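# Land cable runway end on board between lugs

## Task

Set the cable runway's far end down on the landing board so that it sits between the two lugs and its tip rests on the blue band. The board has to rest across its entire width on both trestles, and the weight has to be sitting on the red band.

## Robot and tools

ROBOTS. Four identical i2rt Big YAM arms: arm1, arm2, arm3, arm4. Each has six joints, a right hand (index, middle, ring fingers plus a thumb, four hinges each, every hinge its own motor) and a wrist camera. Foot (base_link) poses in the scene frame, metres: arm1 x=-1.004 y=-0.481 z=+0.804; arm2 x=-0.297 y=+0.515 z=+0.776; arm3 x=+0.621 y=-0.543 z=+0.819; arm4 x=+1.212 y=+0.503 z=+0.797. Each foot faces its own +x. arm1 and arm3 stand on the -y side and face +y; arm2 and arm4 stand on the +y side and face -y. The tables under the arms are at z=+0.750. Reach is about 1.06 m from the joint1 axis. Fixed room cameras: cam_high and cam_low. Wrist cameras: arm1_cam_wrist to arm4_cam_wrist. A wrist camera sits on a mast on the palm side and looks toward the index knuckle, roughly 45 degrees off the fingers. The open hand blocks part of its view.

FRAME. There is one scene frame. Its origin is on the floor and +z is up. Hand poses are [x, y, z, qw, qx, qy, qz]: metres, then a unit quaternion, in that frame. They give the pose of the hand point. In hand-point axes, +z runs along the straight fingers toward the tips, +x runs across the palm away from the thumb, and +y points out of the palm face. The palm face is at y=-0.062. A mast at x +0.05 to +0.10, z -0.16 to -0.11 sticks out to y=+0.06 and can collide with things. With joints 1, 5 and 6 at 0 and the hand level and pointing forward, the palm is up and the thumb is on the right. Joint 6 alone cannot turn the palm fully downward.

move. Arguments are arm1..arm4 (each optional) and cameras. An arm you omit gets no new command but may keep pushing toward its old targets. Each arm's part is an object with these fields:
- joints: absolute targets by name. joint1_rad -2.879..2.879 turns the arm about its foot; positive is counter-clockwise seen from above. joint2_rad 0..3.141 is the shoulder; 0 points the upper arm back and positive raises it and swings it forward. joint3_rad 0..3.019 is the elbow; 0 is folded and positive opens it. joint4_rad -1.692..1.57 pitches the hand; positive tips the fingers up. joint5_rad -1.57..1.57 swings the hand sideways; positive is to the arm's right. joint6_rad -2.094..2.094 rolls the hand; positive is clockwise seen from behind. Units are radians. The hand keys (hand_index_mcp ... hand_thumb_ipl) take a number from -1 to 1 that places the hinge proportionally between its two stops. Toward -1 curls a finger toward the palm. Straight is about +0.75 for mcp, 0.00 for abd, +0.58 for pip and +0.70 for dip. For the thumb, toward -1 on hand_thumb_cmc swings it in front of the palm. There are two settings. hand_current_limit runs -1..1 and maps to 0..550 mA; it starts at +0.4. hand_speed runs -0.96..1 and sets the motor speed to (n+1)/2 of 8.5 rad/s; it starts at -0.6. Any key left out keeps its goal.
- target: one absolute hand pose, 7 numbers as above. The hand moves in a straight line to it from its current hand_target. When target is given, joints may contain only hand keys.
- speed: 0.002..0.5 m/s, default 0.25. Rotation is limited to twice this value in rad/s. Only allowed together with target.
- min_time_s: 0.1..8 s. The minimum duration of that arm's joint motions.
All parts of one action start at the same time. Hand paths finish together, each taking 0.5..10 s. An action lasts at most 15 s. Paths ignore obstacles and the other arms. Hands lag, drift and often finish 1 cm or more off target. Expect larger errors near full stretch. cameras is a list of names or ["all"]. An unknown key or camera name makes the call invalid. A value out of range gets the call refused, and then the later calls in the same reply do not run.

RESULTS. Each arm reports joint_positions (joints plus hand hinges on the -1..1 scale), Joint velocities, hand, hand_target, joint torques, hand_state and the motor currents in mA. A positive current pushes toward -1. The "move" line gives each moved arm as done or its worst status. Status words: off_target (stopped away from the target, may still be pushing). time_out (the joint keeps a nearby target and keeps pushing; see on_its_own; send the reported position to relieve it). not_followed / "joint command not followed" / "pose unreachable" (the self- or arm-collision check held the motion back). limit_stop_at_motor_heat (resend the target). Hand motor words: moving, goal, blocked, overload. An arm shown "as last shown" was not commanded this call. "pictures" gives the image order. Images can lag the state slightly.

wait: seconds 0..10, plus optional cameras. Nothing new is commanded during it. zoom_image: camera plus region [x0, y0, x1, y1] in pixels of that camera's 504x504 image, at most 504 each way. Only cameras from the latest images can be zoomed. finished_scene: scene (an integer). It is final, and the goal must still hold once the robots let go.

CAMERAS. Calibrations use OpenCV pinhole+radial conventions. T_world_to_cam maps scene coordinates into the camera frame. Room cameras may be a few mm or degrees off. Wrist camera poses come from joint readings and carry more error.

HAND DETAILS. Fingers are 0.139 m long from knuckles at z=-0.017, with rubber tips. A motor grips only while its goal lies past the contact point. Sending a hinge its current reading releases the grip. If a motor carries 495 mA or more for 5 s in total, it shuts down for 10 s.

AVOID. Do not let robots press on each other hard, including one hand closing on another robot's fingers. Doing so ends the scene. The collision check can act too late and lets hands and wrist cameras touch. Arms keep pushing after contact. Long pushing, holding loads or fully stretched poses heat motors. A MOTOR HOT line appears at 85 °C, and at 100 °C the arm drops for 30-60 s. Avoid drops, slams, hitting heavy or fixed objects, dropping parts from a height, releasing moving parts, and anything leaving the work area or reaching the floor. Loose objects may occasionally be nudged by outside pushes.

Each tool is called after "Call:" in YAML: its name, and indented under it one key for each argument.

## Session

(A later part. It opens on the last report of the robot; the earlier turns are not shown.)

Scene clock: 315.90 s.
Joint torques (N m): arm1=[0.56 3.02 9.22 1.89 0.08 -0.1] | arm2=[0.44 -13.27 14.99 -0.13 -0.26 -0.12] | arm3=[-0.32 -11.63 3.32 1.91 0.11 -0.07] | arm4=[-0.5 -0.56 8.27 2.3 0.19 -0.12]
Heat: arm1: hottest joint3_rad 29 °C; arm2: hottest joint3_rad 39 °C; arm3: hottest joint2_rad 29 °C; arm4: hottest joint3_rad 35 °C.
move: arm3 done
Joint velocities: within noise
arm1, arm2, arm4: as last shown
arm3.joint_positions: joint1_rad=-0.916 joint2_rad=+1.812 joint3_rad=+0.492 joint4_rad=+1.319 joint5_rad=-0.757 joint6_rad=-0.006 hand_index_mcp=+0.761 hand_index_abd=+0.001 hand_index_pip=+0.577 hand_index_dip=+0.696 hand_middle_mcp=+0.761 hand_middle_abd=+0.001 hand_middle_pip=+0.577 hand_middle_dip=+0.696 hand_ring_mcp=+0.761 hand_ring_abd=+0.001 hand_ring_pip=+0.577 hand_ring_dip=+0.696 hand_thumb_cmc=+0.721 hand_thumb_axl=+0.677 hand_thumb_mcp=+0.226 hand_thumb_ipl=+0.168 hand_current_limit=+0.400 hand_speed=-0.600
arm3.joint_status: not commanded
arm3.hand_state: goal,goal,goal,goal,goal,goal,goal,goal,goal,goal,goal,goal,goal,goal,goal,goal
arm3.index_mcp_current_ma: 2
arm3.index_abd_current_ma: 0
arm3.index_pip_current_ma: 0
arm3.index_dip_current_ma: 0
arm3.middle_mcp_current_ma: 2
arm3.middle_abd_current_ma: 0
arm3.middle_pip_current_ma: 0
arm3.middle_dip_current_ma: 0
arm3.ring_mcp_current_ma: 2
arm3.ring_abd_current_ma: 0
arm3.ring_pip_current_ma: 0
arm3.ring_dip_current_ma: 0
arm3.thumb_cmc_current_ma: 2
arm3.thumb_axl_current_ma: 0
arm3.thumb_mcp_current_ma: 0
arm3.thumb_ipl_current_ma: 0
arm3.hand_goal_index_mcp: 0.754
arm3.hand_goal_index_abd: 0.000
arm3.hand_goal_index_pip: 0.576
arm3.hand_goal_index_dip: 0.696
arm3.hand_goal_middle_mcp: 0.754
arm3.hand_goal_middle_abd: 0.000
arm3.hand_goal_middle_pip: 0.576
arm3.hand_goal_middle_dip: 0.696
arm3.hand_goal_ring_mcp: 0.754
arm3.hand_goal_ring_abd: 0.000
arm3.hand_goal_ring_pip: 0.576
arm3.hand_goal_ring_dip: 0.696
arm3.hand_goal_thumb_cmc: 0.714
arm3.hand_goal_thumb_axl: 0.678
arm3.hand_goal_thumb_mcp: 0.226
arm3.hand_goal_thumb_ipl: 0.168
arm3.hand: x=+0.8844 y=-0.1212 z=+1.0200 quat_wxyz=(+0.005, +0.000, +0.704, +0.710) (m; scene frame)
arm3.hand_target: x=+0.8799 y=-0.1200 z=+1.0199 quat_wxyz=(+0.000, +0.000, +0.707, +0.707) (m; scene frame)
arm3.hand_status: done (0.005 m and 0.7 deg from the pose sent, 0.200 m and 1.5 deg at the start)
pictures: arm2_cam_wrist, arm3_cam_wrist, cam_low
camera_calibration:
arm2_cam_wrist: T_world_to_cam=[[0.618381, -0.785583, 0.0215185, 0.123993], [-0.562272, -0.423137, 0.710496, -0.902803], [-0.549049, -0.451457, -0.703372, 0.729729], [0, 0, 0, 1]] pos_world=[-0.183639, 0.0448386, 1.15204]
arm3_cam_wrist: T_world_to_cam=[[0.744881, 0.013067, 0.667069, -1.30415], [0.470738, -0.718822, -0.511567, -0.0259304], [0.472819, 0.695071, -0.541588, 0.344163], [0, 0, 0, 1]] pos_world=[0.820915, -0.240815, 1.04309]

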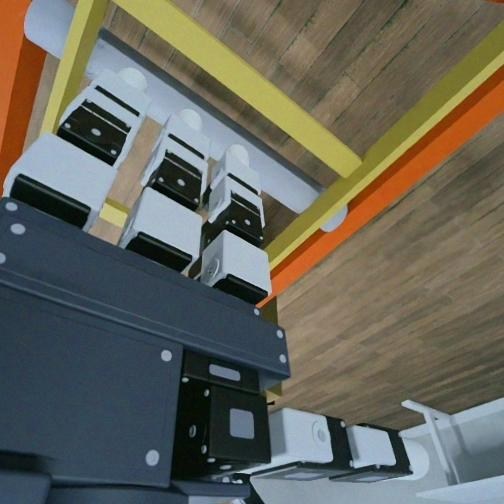

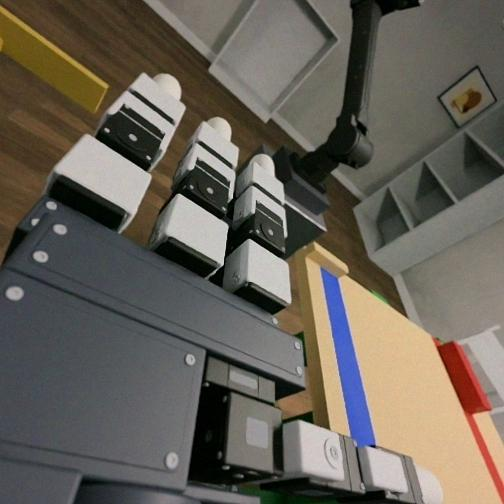

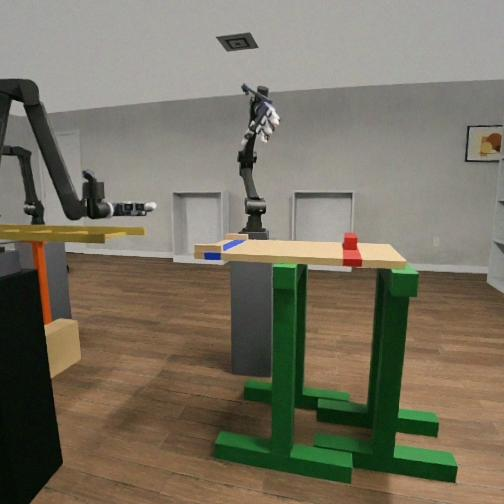

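Call:
move:
  arm3: {"joints": {"joint2_rad": 0.9, "joint3_rad": 0.9, "joint1_rad": -0.5}, "min_time_s": 1.5}

Call:
move:
  arm3: {"joints": {"joint1_rad": 0.16, "joint2_rad": 1.2, "joint3_rad": 1.4, "joint4_rad": -1.6, "joint5_rad": 0.0, "joint6_rad": 1.55}, "min_time_s": 3}
  cameras: ["arm3_cam_wrist", "cam_high"]

Scene clock: 353.67 s.
Joint torques (N m): arm1=[0.56 3.08 9.22 1.89 0.08 -0.1] | arm2=[0.44 -13.27 15.01 -0.13 -0.26 -0.12] | arm3=[-0.21 -0.79 10.74 0.27 0.9 0.02] | arm4=[0.15 -1.55 8.27 2.11 0.2 -0.09]
Heat: arm1: hottest joint3_rad 29 °C; arm2: hottest joint3_rad 41 °C; arm3: hottest joint2_rad 30 °C; arm4: hottest joint3_rad 35 °C.
move: arm3 done
Joint velocities: within noise
arm1, arm2, arm4: as last shown
arm3.joint_positions: joint1_rad=-0.510 joint2_rad=+0.891 joint3_rad=+0.865 joint4_rad=+1.311 joint5_rad=-0.755 joint6_rad=-0.006 hand_index_mcp=+0.758 hand_index_abd=+0.000 hand_index_pip=+0.577 hand_index_dip=+0.696 hand_middle_mcp=+0.758 hand_middle_abd=+0.000 hand_middle_pip=+0.577 hand_middle_dip=+0.696 hand_ring_mcp=+0.759 hand_ring_abd=+0.000 hand_ring_pip=+0.577 hand_ring_dip=+0.696 hand_thumb_cmc=+0.718 hand_thumb_axl=+0.677 hand_thumb_mcp=+0.227 hand_thumb_ipl=+0.168 hand_current_limit=+0.400 hand_speed=-0.600
arm3.joint_status: all done
arm3.hand_state: goal,goal,goal,goal,goal,goal,goal,goal,goal,goal,goal,goal,goal,goal,goal,goal
arm3.index_mcp_current_ma: 1
arm3.index_abd_current_ma: 0
arm3.index_pip_current_ma: 0
arm3.index_dip_current_ma: 0
arm3.middle_mcp_current_ma: 1
arm3.middle_abd_current_ma: 0
arm3.middle_pip_current_ma: 0
arm3.middle_dip_current_ma: 0
arm3.ring_mcp_current_ma: 1
arm3.ring_abd_current_ma: 0
arm3.ring_pip_current_ma: 0
arm3.ring_dip_current_ma: 0
arm3.thumb_cmc_current_ma: 1
arm3.thumb_axl_current_ma: 0
arm3.thumb_mcp_current_ma: 0
arm3.thumb_ipl_current_ma: 0
arm3.hand_goal_index_mcp: 0.754
arm3.hand_goal_index_abd: 0.000
arm3.hand_goal_index_pip: 0.576
arm3.hand_goal_index_dip: 0.696
arm3.hand_goal_middle_mcp: 0.754
arm3.hand_goal_middle_abd: 0.000
arm3.hand_goal_middle_pip: 0.576
arm3.hand_goal_middle_dip: 0.696
arm3.hand_goal_ring_mcp: 0.754
arm3.hand_goal_ring_abd: 0.000
arm3.hand_goal_ring_pip: 0.576
arm3.hand_goal_ring_dip: 0.696
arm3.hand_goal_thumb_cmc: 0.714
arm3.hand_goal_thumb_axl: 0.678
arm3.hand_goal_thumb_mcp: 0.226
arm3.hand_goal_thumb_ipl: 0.168
arm3.hand: x=+0.5930 y=-0.3285 z=+1.5096 quat_wxyz=(+0.117, -0.337, +0.190, +0.915) (m; scene frame)
arm3.hand_target: x=+0.5903 y=-0.3301 z=+1.5209 quat_wxyz=(+0.116, -0.339, +0.180, +0.916) (m; scene frame)
arm3.hand_status: not commanded
pictures: none

Scene clock: 357.47 s.
Joint torques (N m): arm1=[0.5 3.02 9.22 1.89 0.08 -0.1] | arm2=[0.44 -13.27 15.01 -0.12 -0.26 -0.12] | arm3=[-0.21 -4.42 12.1 0.4 0.18 0.09] | arm4=[-1.14 -2.08 8.39 2.19 0.18 -0.11]
Heat: arm1: hottest joint3_rad 29 °C; arm2: hottest joint3_rad 41 °C; arm3: hottest joint2_rad 30 °C; arm4: hottest joint3_rad 35 °C.
move: arm3 done
Joint velocities: within noise
arm1, arm2, arm4: as last shown
arm3.joint_positions: joint1_rad=+0.149 joint2_rad=+1.176 joint3_rad=+1.348 joint4_rad=-1.587 joint5_rad=-0.003 joint6_rad=+1.540 hand_index_mcp=+0.755 hand_index_abd=+0.000 hand_index_pip=+0.577 hand_index_dip=+0.696 hand_middle_mcp=+0.755 hand_middle_abd=+0.000 hand_middle_pip=+0.577 hand_middle_dip=+0.696 hand_ring_mcp=+0.755 hand_ring_abd=+0.000 hand_ring_pip=+0.577 hand_ring_dip=+0.696 hand_thumb_cmc=+0.716 hand_thumb_axl=+0.677 hand_thumb_mcp=+0.224 hand_thumb_ipl=+0.168 hand_current_limit=+0.400 hand_speed=-0.600
arm3.joint_status: all done
arm3.hand_state: goal,goal,goal,goal,goal,goal,goal,goal,goal,goal,goal,goal,goal,goal,goal,goal
arm3.index_mcp_current_ma: 0
arm3.index_abd_current_ma: 0
arm3.index_pip_current_ma: 0
arm3.index_dip_current_ma: 0
arm3.middle_mcp_current_ma: 0
arm3.middle_abd_current_ma: 0
arm3.middle_pip_current_ma: 0
arm3.middle_dip_current_ma: 0
arm3.ring_mcp_current_ma: 0
arm3.ring_abd_current_ma: 0
arm3.ring_pip_current_ma: 0
arm3.ring_dip_current_ma: 0
arm3.thumb_cmc_current_ma: 0
arm3.thumb_axl_current_ma: 0
arm3.thumb_mcp_current_ma: 0
arm3.thumb_ipl_current_ma: 0
arm3.hand_goal_index_mcp: 0.754
arm3.hand_goal_index_abd: 0.000
arm3.hand_goal_index_pip: 0.576
arm3.hand_goal_index_dip: 0.696
arm3.hand_goal_middle_mcp: 0.754
arm3.hand_goal_middle_abd: 0.000
arm3.hand_goal_middle_pip: 0.576
arm3.hand_goal_middle_dip: 0.696
arm3.hand_goal_ring_mcp: 0.754
arm3.hand_goal_ring_abd: 0.000
arm3.hand_goal_ring_pip: 0.576
arm3.hand_goal_ring_dip: 0.696
arm3.hand_goal_thumb_cmc: 0.714
arm3.hand_goal_thumb_axl: 0.678
arm3.hand_goal_thumb_mcp: 0.226
arm3.hand_goal_thumb_ipl: 0.168
arm3.hand: x=+0.6031 y=-0.2022 z=+1.1458 quat_wxyz=(-0.064, +0.579, +0.812, +0.050) (m; scene frame)
arm3.hand_target: x=+0.5966 y=-0.1931 z=+1.1585 quat_wxyz=(-0.070, +0.578, +0.811, +0.055) (m; scene frame)
arm3.hand_status: not commanded
pictures: arm3_cam_wrist, cam_high
camera_calibration:
arm3_cam_wrist: T_world_to_cam=[[0.866064, -0.480013, -0.139717, -0.425957], [-0.296325, -0.717973, 0.629847, -0.732444], [-0.402647, -0.504086, -0.76405, 1.14203], [0, 0, 0, 1]] pos_world=[0.611701, -0.154657, 1.27438]

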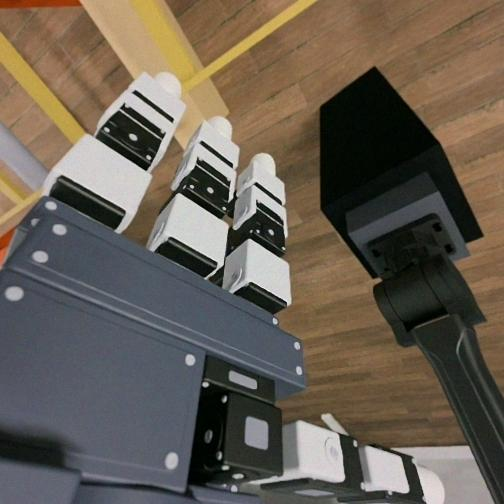

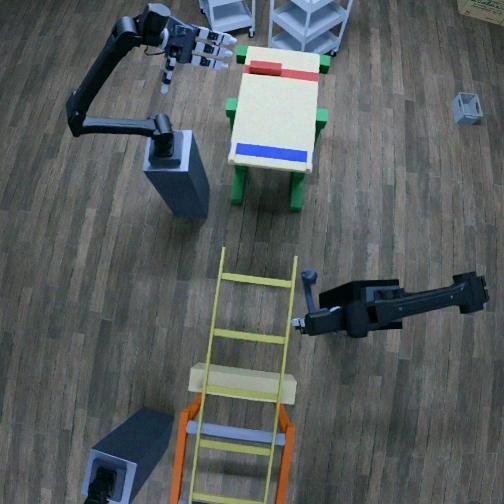

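Call:
move:
  arm3: {"target": [0.45, -0.02, 1.0, 0, 0.7071, 0.7071, 0], "speed": 0.2}
  cameras: ["arm3_cam_wrist", "cam_high", "cam_low"]

Scene clock: 363.87 s.
Joint torques (N m): arm1=[0.56 3.08 9.22 1.88 0.08 -0.1] | arm2=[0.38 -13.22 14.99 -0.12 -0.26 -0.12] | arm3=[-0.5 -15.85 11.62 -0.01 -0.08 0.08] | arm4=[-1.32 -1.73 8.42 1.99 0.18 -0.1]
Heat: arm1: hottest joint3_rad 29 °C; arm2: hottest joint3_rad 41 °C; arm3: hottest joint3_rad 31 °C; arm4: hottest joint3_rad 35 °C.
move: arm3 off_target
Joint velocities: within noise
arm1, arm2, arm4: as last shown
arm3.joint_positions: joint1_rad=+0.275 joint2_rad=+1.918 joint3_rad=+1.814 joint4_rad=-1.478 joint5_rad=-0.003 joint6_rad=+1.997 hand_index_mcp=+0.755 hand_index_abd=+0.000 hand_index_pip=+0.577 hand_index_dip=+0.696 hand_middle_mcp=+0.755 hand_middle_abd=+0.000 hand_middle_pip=+0.577 hand_middle_dip=+0.696 hand_ring_mcp=+0.755 hand_ring_abd=+0.000 hand_ring_pip=+0.577 hand_ring_dip=+0.696 hand_thumb_cmc=+0.716 hand_thumb_axl=+0.677 hand_thumb_mcp=+0.223 hand_thumb_ipl=+0.168 hand_current_limit=+0.400 hand_speed=-0.600
arm3.joint_status: not commanded
arm3.hand_state: goal,goal,goal,goal,goal,goal,goal,goal,goal,goal,goal,goal,goal,goal,goal,goal
arm3.index_mcp_current_ma: 0
arm3.index_abd_current_ma: 0
arm3.index_pip_current_ma: 0
arm3.index_dip_current_ma: 0
arm3.middle_mcp_current_ma: 0
arm3.middle_abd_current_ma: 0
arm3.middle_pip_current_ma: 0
arm3.middle_dip_current_ma: 0
arm3.ring_mcp_current_ma: 0
arm3.ring_abd_current_ma: 0
arm3.ring_pip_current_ma: 0
arm3.ring_dip_current_ma: 0
arm3.thumb_cmc_current_ma: 0
arm3.thumb_axl_current_ma: 0
arm3.thumb_mcp_current_ma: 0
arm3.thumb_ipl_current_ma: 0
arm3.hand_goal_index_mcp: 0.754
arm3.hand_goal_index_abd: 0.000
arm3.hand_goal_index_pip: 0.576
arm3.hand_goal_index_dip: 0.696
arm3.hand_goal_middle_mcp: 0.754
arm3.hand_goal_middle_abd: 0.000
arm3.hand_goal_middle_pip: 0.576
arm3.hand_goal_middle_dip: 0.696
arm3.hand_goal_ring_mcp: 0.754
arm3.hand_goal_ring_abd: 0.000
arm3.hand_goal_ring_pip: 0.576
arm3.hand_goal_ring_dip: 0.696
arm3.hand_goal_thumb_cmc: 0.714
arm3.hand_goal_thumb_axl: 0.678
arm3.hand_goal_thumb_mcp: 0.226
arm3.hand_goal_thumb_ipl: 0.168
arm3.hand: x=+0.4604 y=-0.0291 z=+1.0001 quat_wxyz=(+0.002, +0.707, +0.708, +0.001) (m; scene frame)
arm3.hand_target: x=+0.4502 y=-0.0205 z=+0.9999 quat_wxyz=(-0.001, +0.707, +0.707, +0.000) (m; scene frame)
arm3.hand_status: off_target (0.014 m and 0.3 deg from the pose sent, 0.279 m and 21.2 deg at the start)
pictures: arm3_cam_wrist, cam_high, cam_low
camera_calibration:
arm3_cam_wrist: T_world_to_cam=[[0.66252, -0.748809, -0.0188029, -0.274697], [-0.511728, -0.470805, 0.718664, -0.541157], [-0.546994, -0.466507, -0.695103, 1.05907], [0, 0, 0, 1]] pos_world=[0.484373, 0.0335885, 1.11991]

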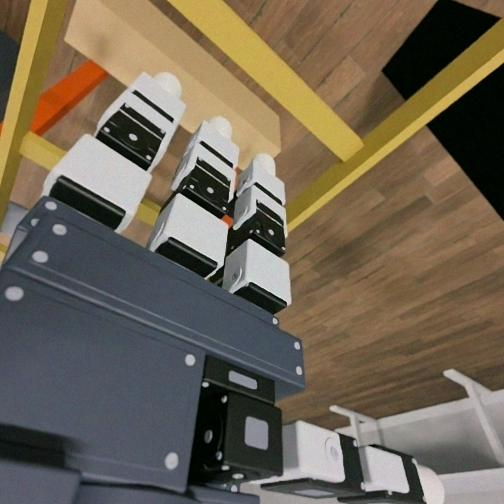

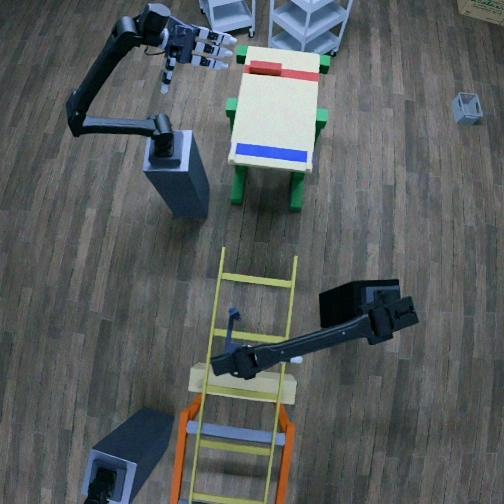

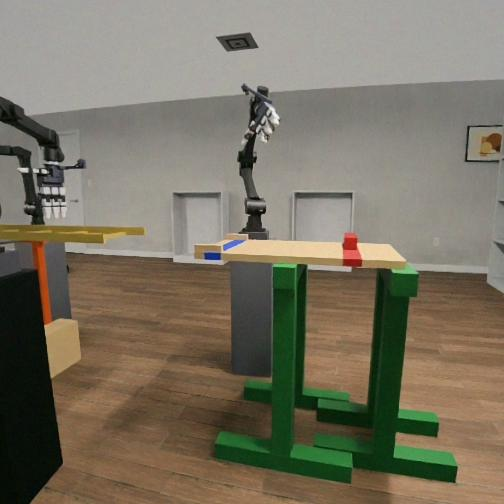

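Call:
move:
  arm3: {"target": [0.438, -0.012, 0.855, 0, 0.7071, 0.7071, 0], "speed": 0.12}
  cameras: ["arm3_cam_wrist", "cam_high", "cam_low"]

Call:
zoom_image:
  camera: "cam_low"
  region: [0, 140, 150, 290]

Call:
zoom_image:
  camera: "arm3_cam_wrist"
  region: [0, 0, 400, 300]

Scene clock: 381.17 s.
Joint torques (N m): arm1=[0.56 3.02 9.22 1.88 0.08 -0.1] | arm2=[0.5 -13.22 15.01 -0.12 -0.26 -0.12] | arm3=[-0.26 -16.79 7.35 1.11 -0.07 0.07] | arm4=[-1.03 -1.85 8.25 2.19 0.18 -0.11]
Heat: arm1: hottest joint3_rad 29 °C; arm2: hottest joint3_rad 41 °C; arm3: hottest joint3_rad 34 °C; arm4: hottest joint3_rad 35 °C.
move: arm3 off_target
Joint velocities: within noise
arm1.joint_positions: joint1_rad=-0.104 joint2_rad=+0.592 joint3_rad=+1.377 joint4_rad=-1.319 joint5_rad=-0.004 joint6_rad=+1.107 hand_index_mcp=+0.755 hand_index_abd=+0.000 hand_index_pip=+0.577 hand_index_dip=+0.696 hand_middle_mcp=+0.755 hand_middle_abd=+0.000 hand_middle_pip=+0.577 hand_middle_dip=+0.696 hand_ring_mcp=+0.755 hand_ring_abd=+0.000 hand_ring_pip=+0.577 hand_ring_dip=+0.696 hand_thumb_cmc=+0.715 hand_thumb_axl=+0.677 hand_thumb_mcp=+0.226 hand_thumb_ipl=+0.168 hand_current_limit=+0.400 hand_speed=-0.600
arm1.joint_status: not commanded
arm1.hand_state: goal,goal,goal,goal,goal,goal,goal,goal,goal,goal,goal,goal,goal,goal,goal,goal
arm1.index_mcp_current_ma: 1
arm1.index_abd_current_ma: 0
arm1.index_pip_current_ma: 1
arm1.index_dip_current_ma: 0
arm1.middle_mcp_current_ma: 1
arm1.middle_abd_current_ma: 0
arm1.middle_pip_current_ma: 1
arm1.middle_dip_current_ma: 0
arm1.ring_mcp_current_ma: 1
arm1.ring_abd_current_ma: 0
arm1.ring_pip_current_ma: 1
arm1.ring_dip_current_ma: 0
arm1.thumb_cmc_current_ma: 1
arm1.thumb_axl_current_ma: -1
arm1.thumb_mcp_current_ma: 0
arm1.thumb_ipl_current_ma: 0
arm1.hand_goal_index_mcp: 0.754
arm1.hand_goal_index_abd: 0.000
arm1.hand_goal_index_pip: 0.576
arm1.hand_goal_index_dip: 0.696
arm1.hand_goal_middle_mcp: 0.754
arm1.hand_goal_middle_abd: 0.000
arm1.hand_goal_middle_pip: 0.576
arm1.hand_goal_middle_dip: 0.696
arm1.hand_goal_ring_mcp: 0.754
arm1.hand_goal_ring_abd: 0.000
arm1.hand_goal_ring_pip: 0.576
arm1.hand_goal_ring_dip: 0.696
arm1.hand_goal_thumb_cmc: 0.714
arm1.hand_goal_thumb_axl: 0.678
arm1.hand_goal_thumb_mcp: 0.226
arm1.hand_goal_thumb_ipl: 0.168
arm1.hand: x=-0.8689 y=-0.2737 z=+1.3641 quat_wxyz=(-0.206, +0.540, +0.678, +0.455) (m; scene frame)
arm1.hand_target: x=-0.8697 y=-0.2767 z=+1.3727 quat_wxyz=(-0.210, +0.537, +0.674, +0.462) (m; scene frame)
arm1.hand_status: not commanded
arm2: as last shown
arm3.joint_positions: joint1_rad=+0.286 joint2_rad=+2.042 joint3_rad=+1.682 joint4_rad=-1.191 joint5_rad=-0.004 joint6_rad=+2.011 hand_index_mcp=+0.755 hand_index_abd=+0.000 hand_index_pip=+0.577 hand_index_dip=+0.696 hand_middle_mcp=+0.755 hand_middle_abd=+0.000 hand_middle_pip=+0.577 hand_middle_dip=+0.696 hand_ring_mcp=+0.755 hand_ring_abd=+0.000 hand_ring_pip=+0.577 hand_ring_dip=+0.696 hand_thumb_cmc=+0.716 hand_thumb_axl=+0.677 hand_thumb_mcp=+0.223 hand_thumb_ipl=+0.168 hand_current_limit=+0.400 hand_speed=-0.600
arm3.joint_status: not commanded
arm3.hand_state: goal,goal,goal,goal,goal,goal,goal,goal,goal,goal,goal,goal,goal,goal,goal,goal
arm3.index_mcp_current_ma: 0
arm3.index_abd_current_ma: 0
arm3.index_pip_current_ma: 0
arm3.index_dip_current_ma: 0
arm3.middle_mcp_current_ma: 0
arm3.middle_abd_current_ma: 0
arm3.middle_pip_current_ma: 0
arm3.middle_dip_current_ma: 0
arm3.ring_mcp_current_ma: 0
arm3.ring_abd_current_ma: 0
arm3.ring_pip_current_ma: 0
arm3.ring_dip_current_ma: 0
arm3.thumb_cmc_current_ma: 0
arm3.thumb_axl_current_ma: 0
arm3.thumb_mcp_current_ma: 0
arm3.thumb_ipl_current_ma: 0
arm3.hand_goal_index_mcp: 0.754
arm3.hand_goal_index_abd: 0.000
arm3.hand_goal_index_pip: 0.576
arm3.hand_goal_index_dip: 0.696
arm3.hand_goal_middle_mcp: 0.754
arm3.hand_goal_middle_abd: 0.000
arm3.hand_goal_middle_pip: 0.576
arm3.hand_goal_middle_dip: 0.696
arm3.hand_goal_ring_mcp: 0.754
arm3.hand_goal_ring_abd: 0.000
arm3.hand_goal_ring_pip: 0.576
arm3.hand_goal_ring_dip: 0.696
arm3.hand_goal_thumb_cmc: 0.714
arm3.hand_goal_thumb_axl: 0.678
arm3.hand_goal_thumb_mcp: 0.226
arm3.hand_goal_thumb_ipl: 0.168
arm3.hand: x=+0.4441 y=-0.0084 z=+0.8773 quat_wxyz=(-0.013, +0.708, +0.706, +0.006) (m; scene frame)
arm3.hand_target: x=+0.4383 y=-0.0127 z=+0.8554 quat_wxyz=(+0.000, +0.707, +0.707, +0.000) (m; scene frame)
arm3.hand_status: off_target (0.023 m and 1.6 deg from the pose sent, 0.148 m and 0.3 deg at the start)
arm4.joint_positions: joint1_rad=+0.318 joint2_rad=+0.613 joint3_rad=+1.329 joint4_rad=-1.298 joint5_rad=+0.005 joint6_rad=+1.128 hand_index_mcp=+0.754 hand_index_abd=+0.000 hand_index_pip=+0.577 hand_index_dip=+0.696 hand_middle_mcp=+0.754 hand_middle_abd=+0.000 hand_middle_pip=+0.577 hand_middle_dip=+0.696 hand_ring_mcp=+0.754 hand_ring_abd=+0.000 hand_ring_pip=+0.577 hand_ring_dip=+0.696 hand_thumb_cmc=+0.714 hand_thumb_axl=+0.677 hand_thumb_mcp=+0.226 hand_thumb_ipl=+0.168 hand_current_limit=+0.400 hand_speed=-0.600
arm4.joint_status: not commanded
arm4.hand_state: goal,goal,goal,goal,goal,goal,goal,goal,goal,goal,goal,goal,goal,goal,goal,goal
arm4.index_mcp_current_ma: 1
arm4.index_abd_current_ma: 1
arm4.index_pip_current_ma: 2
arm4.index_dip_current_ma: 0
arm4.middle_mcp_current_ma: 1
arm4.middle_abd_current_ma: 1
arm4.middle_pip_current_ma: 2
arm4.middle_dip_current_ma: 0
arm4.ring_mcp_current_ma: 1
arm4.ring_abd_current_ma: 1
arm4.ring_pip_current_ma: 2
arm4.ring_dip_current_ma: 0
arm4.thumb_cmc_current_ma: 1
arm4.thumb_axl_current_ma: -2
arm4.thumb_mcp_current_ma: -1
arm4.thumb_ipl_current_ma: -1
arm4.hand_goal_index_mcp: 0.754
arm4.hand_goal_index_abd: 0.000
arm4.hand_goal_index_pip: 0.576
arm4.hand_goal_index_dip: 0.696
arm4.hand_goal_middle_mcp: 0.754
arm4.hand_goal_middle_abd: 0.000
arm4.hand_goal_middle_pip: 0.576
arm4.hand_goal_middle_dip: 0.696
arm4.hand_goal_ring_mcp: 0.754
arm4.hand_goal_ring_abd: 0.000
arm4.hand_goal_ring_pip: 0.576
arm4.hand_goal_ring_dip: 0.696
arm4.hand_goal_thumb_cmc: 0.714
arm4.hand_goal_thumb_axl: 0.678
arm4.hand_goal_thumb_mcp: 0.226
arm4.hand_goal_thumb_ipl: 0.168
arm4.hand: x=+1.2482 y=+0.2407 z=+1.3313 quat_wxyz=(+0.343, +0.829, -0.292, +0.331) (m; scene frame)
arm4.hand_target: x=+1.2473 y=+0.2428 z=+1.3414 quat_wxyz=(+0.349, +0.824, -0.290, +0.339) (m; scene frame)
arm4.hand_status: not commanded
pictures: arm3_cam_wrist, cam_high, cam_low
camera_calibration:
arm3_cam_wrist: T_world_to_cam=[[0.659942, -0.749726, -0.0488565, -0.223141], [-0.503378, -0.489496, 0.712042, -0.449606], [-0.557752, -0.445314, -0.700435, 0.983986], [0, 0, 0, 1]] pos_world=[0.469758, 0.0508066, 0.998454]

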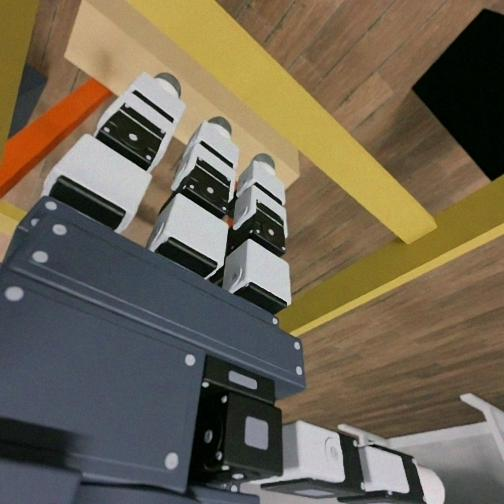

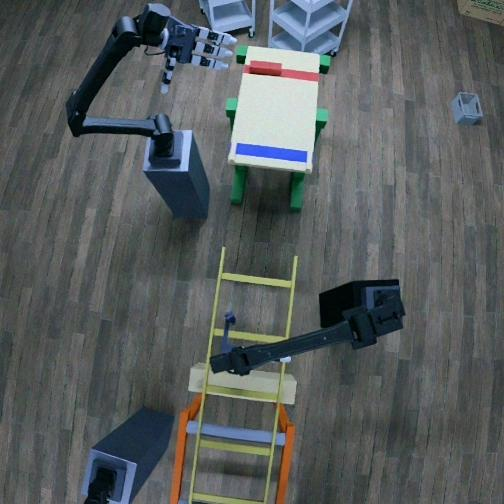

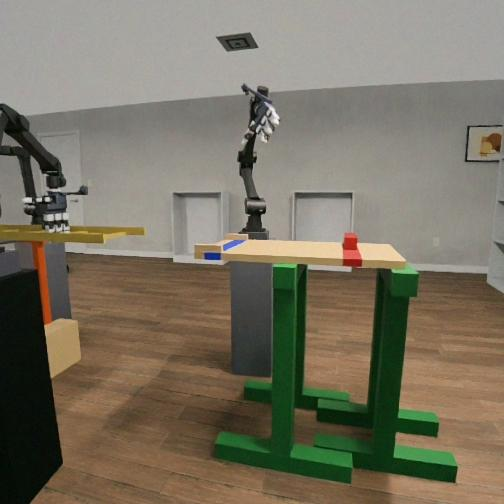

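Scaled by 3.360 from the camera's 504x504 image, which has a finer 720x720 frame.

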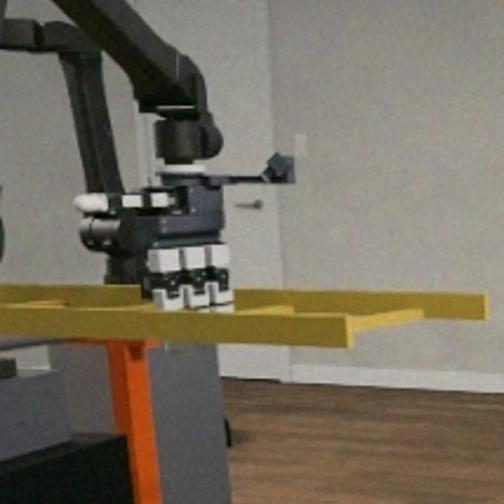

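Scaled by 1.260 from the camera's 504x504 image, which has a finer 720x720 frame.

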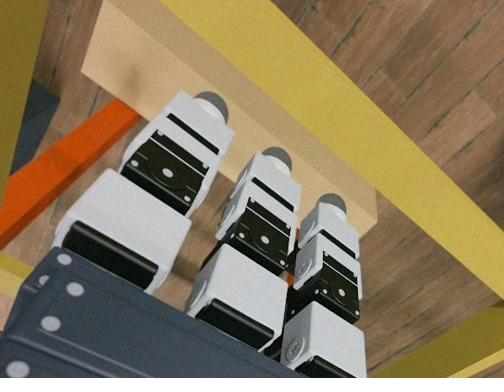

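Call:
move:
  arm3: {"target": [0.436, -0.014, 0.832, 0, 0.7071, 0.7071, 0], "speed": 0.12}
  cameras: ["arm3_cam_wrist", "cam_low"]

Call:
zoom_image:
  camera: "cam_low"
  region: [0, 170, 150, 270]

Scene clock: 386.70 s.
Joint torques (N m): arm1=[0.56 3.08 9.22 1.89 0.08 -0.1] | arm2=[0.44 -13.22 15.01 -0.1 -0.26 -0.13] | arm3=[-0.26 -16.62 7.02 1.13 -0.07 0.08] | arm4=[-0.09 -1.03 8.17 2.06 0.2 -0.02]
Heat: arm1: hottest joint3_rad 29 °C; arm2: hottest joint3_rad 42 °C; arm3: hottest joint3_rad 34 °C; arm4: hottest joint3_rad 35 °C.
move: arm3 off_target
Joint velocities: within noise
arm1, arm2, arm4: as last shown
arm3.joint_positions: joint1_rad=+0.291 joint2_rad=+2.061 joint3_rad=+1.657 joint4_rad=-1.141 joint5_rad=-0.004 joint6_rad=+2.015 hand_index_mcp=+0.755 hand_index_abd=+0.000 hand_index_pip=+0.577 hand_index_dip=+0.696 hand_middle_mcp=+0.755 hand_middle_abd=+0.000 hand_middle_pip=+0.577 hand_middle_dip=+0.696 hand_ring_mcp=+0.755 hand_ring_abd=+0.000 hand_ring_pip=+0.577 hand_ring_dip=+0.696 hand_thumb_cmc=+0.716 hand_thumb_axl=+0.677 hand_thumb_mcp=+0.223 hand_thumb_ipl=+0.168 hand_current_limit=+0.400 hand_speed=-0.600
arm3.joint_status: not commanded
arm3.hand_state: goal,goal,goal,goal,goal,goal,goal,goal,goal,goal,goal,goal,goal,goal,goal,goal
arm3.index_mcp_current_ma: 0
arm3.index_abd_current_ma: 0
arm3.index_pip_current_ma: 0
arm3.index_dip_current_ma: 0
arm3.middle_mcp_current_ma: 0
arm3.middle_abd_current_ma: 0
arm3.middle_pip_current_ma: 0
arm3.middle_dip_current_ma: 0
arm3.ring_mcp_current_ma: 0
arm3.ring_abd_current_ma: 0
arm3.ring_pip_current_ma: 0
arm3.ring_dip_current_ma: 0
arm3.thumb_cmc_current_ma: 0
arm3.thumb_axl_current_ma: 0
arm3.thumb_mcp_current_ma: 0
arm3.thumb_ipl_current_ma: 0
arm3.hand_goal_index_mcp: 0.754
arm3.hand_goal_index_abd: 0.000
arm3.hand_goal_index_pip: 0.576
arm3.hand_goal_index_dip: 0.696
arm3.hand_goal_middle_mcp: 0.754
arm3.hand_goal_middle_abd: 0.000
arm3.hand_goal_middle_pip: 0.576
arm3.hand_goal_middle_dip: 0.696
arm3.hand_goal_ring_mcp: 0.754
arm3.hand_goal_ring_abd: 0.000
arm3.hand_goal_ring_pip: 0.576
arm3.hand_goal_ring_dip: 0.696
arm3.hand_goal_thumb_cmc: 0.714
arm3.hand_goal_thumb_axl: 0.678
arm3.hand_goal_thumb_mcp: 0.226
arm3.hand_goal_thumb_ipl: 0.168
arm3.hand: x=+0.4411 y=-0.0084 z=+0.8569 quat_wxyz=(-0.015, +0.707, +0.707, +0.007) (m; scene frame)
arm3.hand_target: x=+0.4364 y=-0.0147 z=+0.8327 quat_wxyz=(+0.000, +0.707, +0.707, +0.000) (m; scene frame)
arm3.hand_status: off_target (0.026 m and 1.9 deg from the pose sent, 0.046 m and 1.6 deg at the start)
pictures: arm3_cam_wrist, cam_low
camera_calibration:
arm3_cam_wrist: T_world_to_cam=[[0.660123, -0.749187, -0.0543612, -0.217521], [-0.501405, -0.493371, 0.710759, -0.436339], [-0.559312, -0.441932, -0.701332, 0.969495], [0, 0, 0, 1]] pos_world=[0.467058, 0.0502099, 0.978245]

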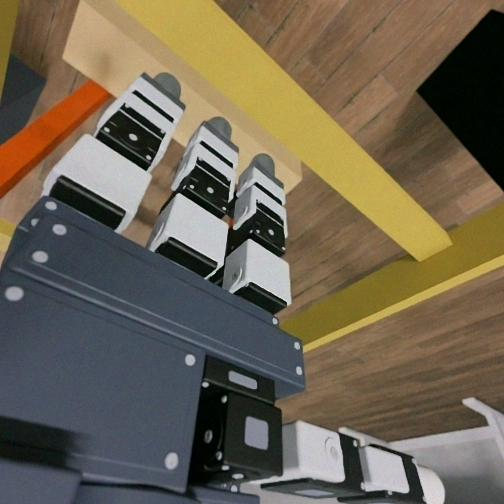

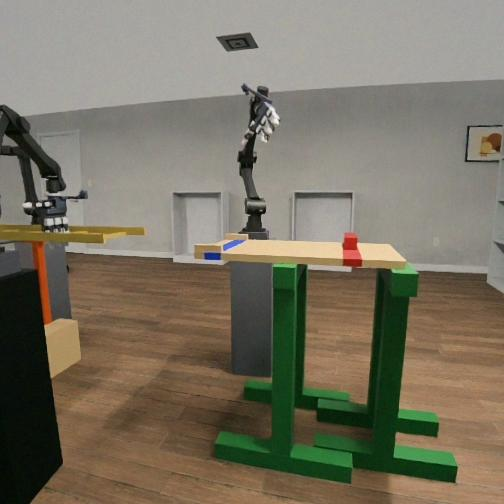

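Scaled by 3.360 from the camera's 504x504 image, which has a finer 720x720 frame.

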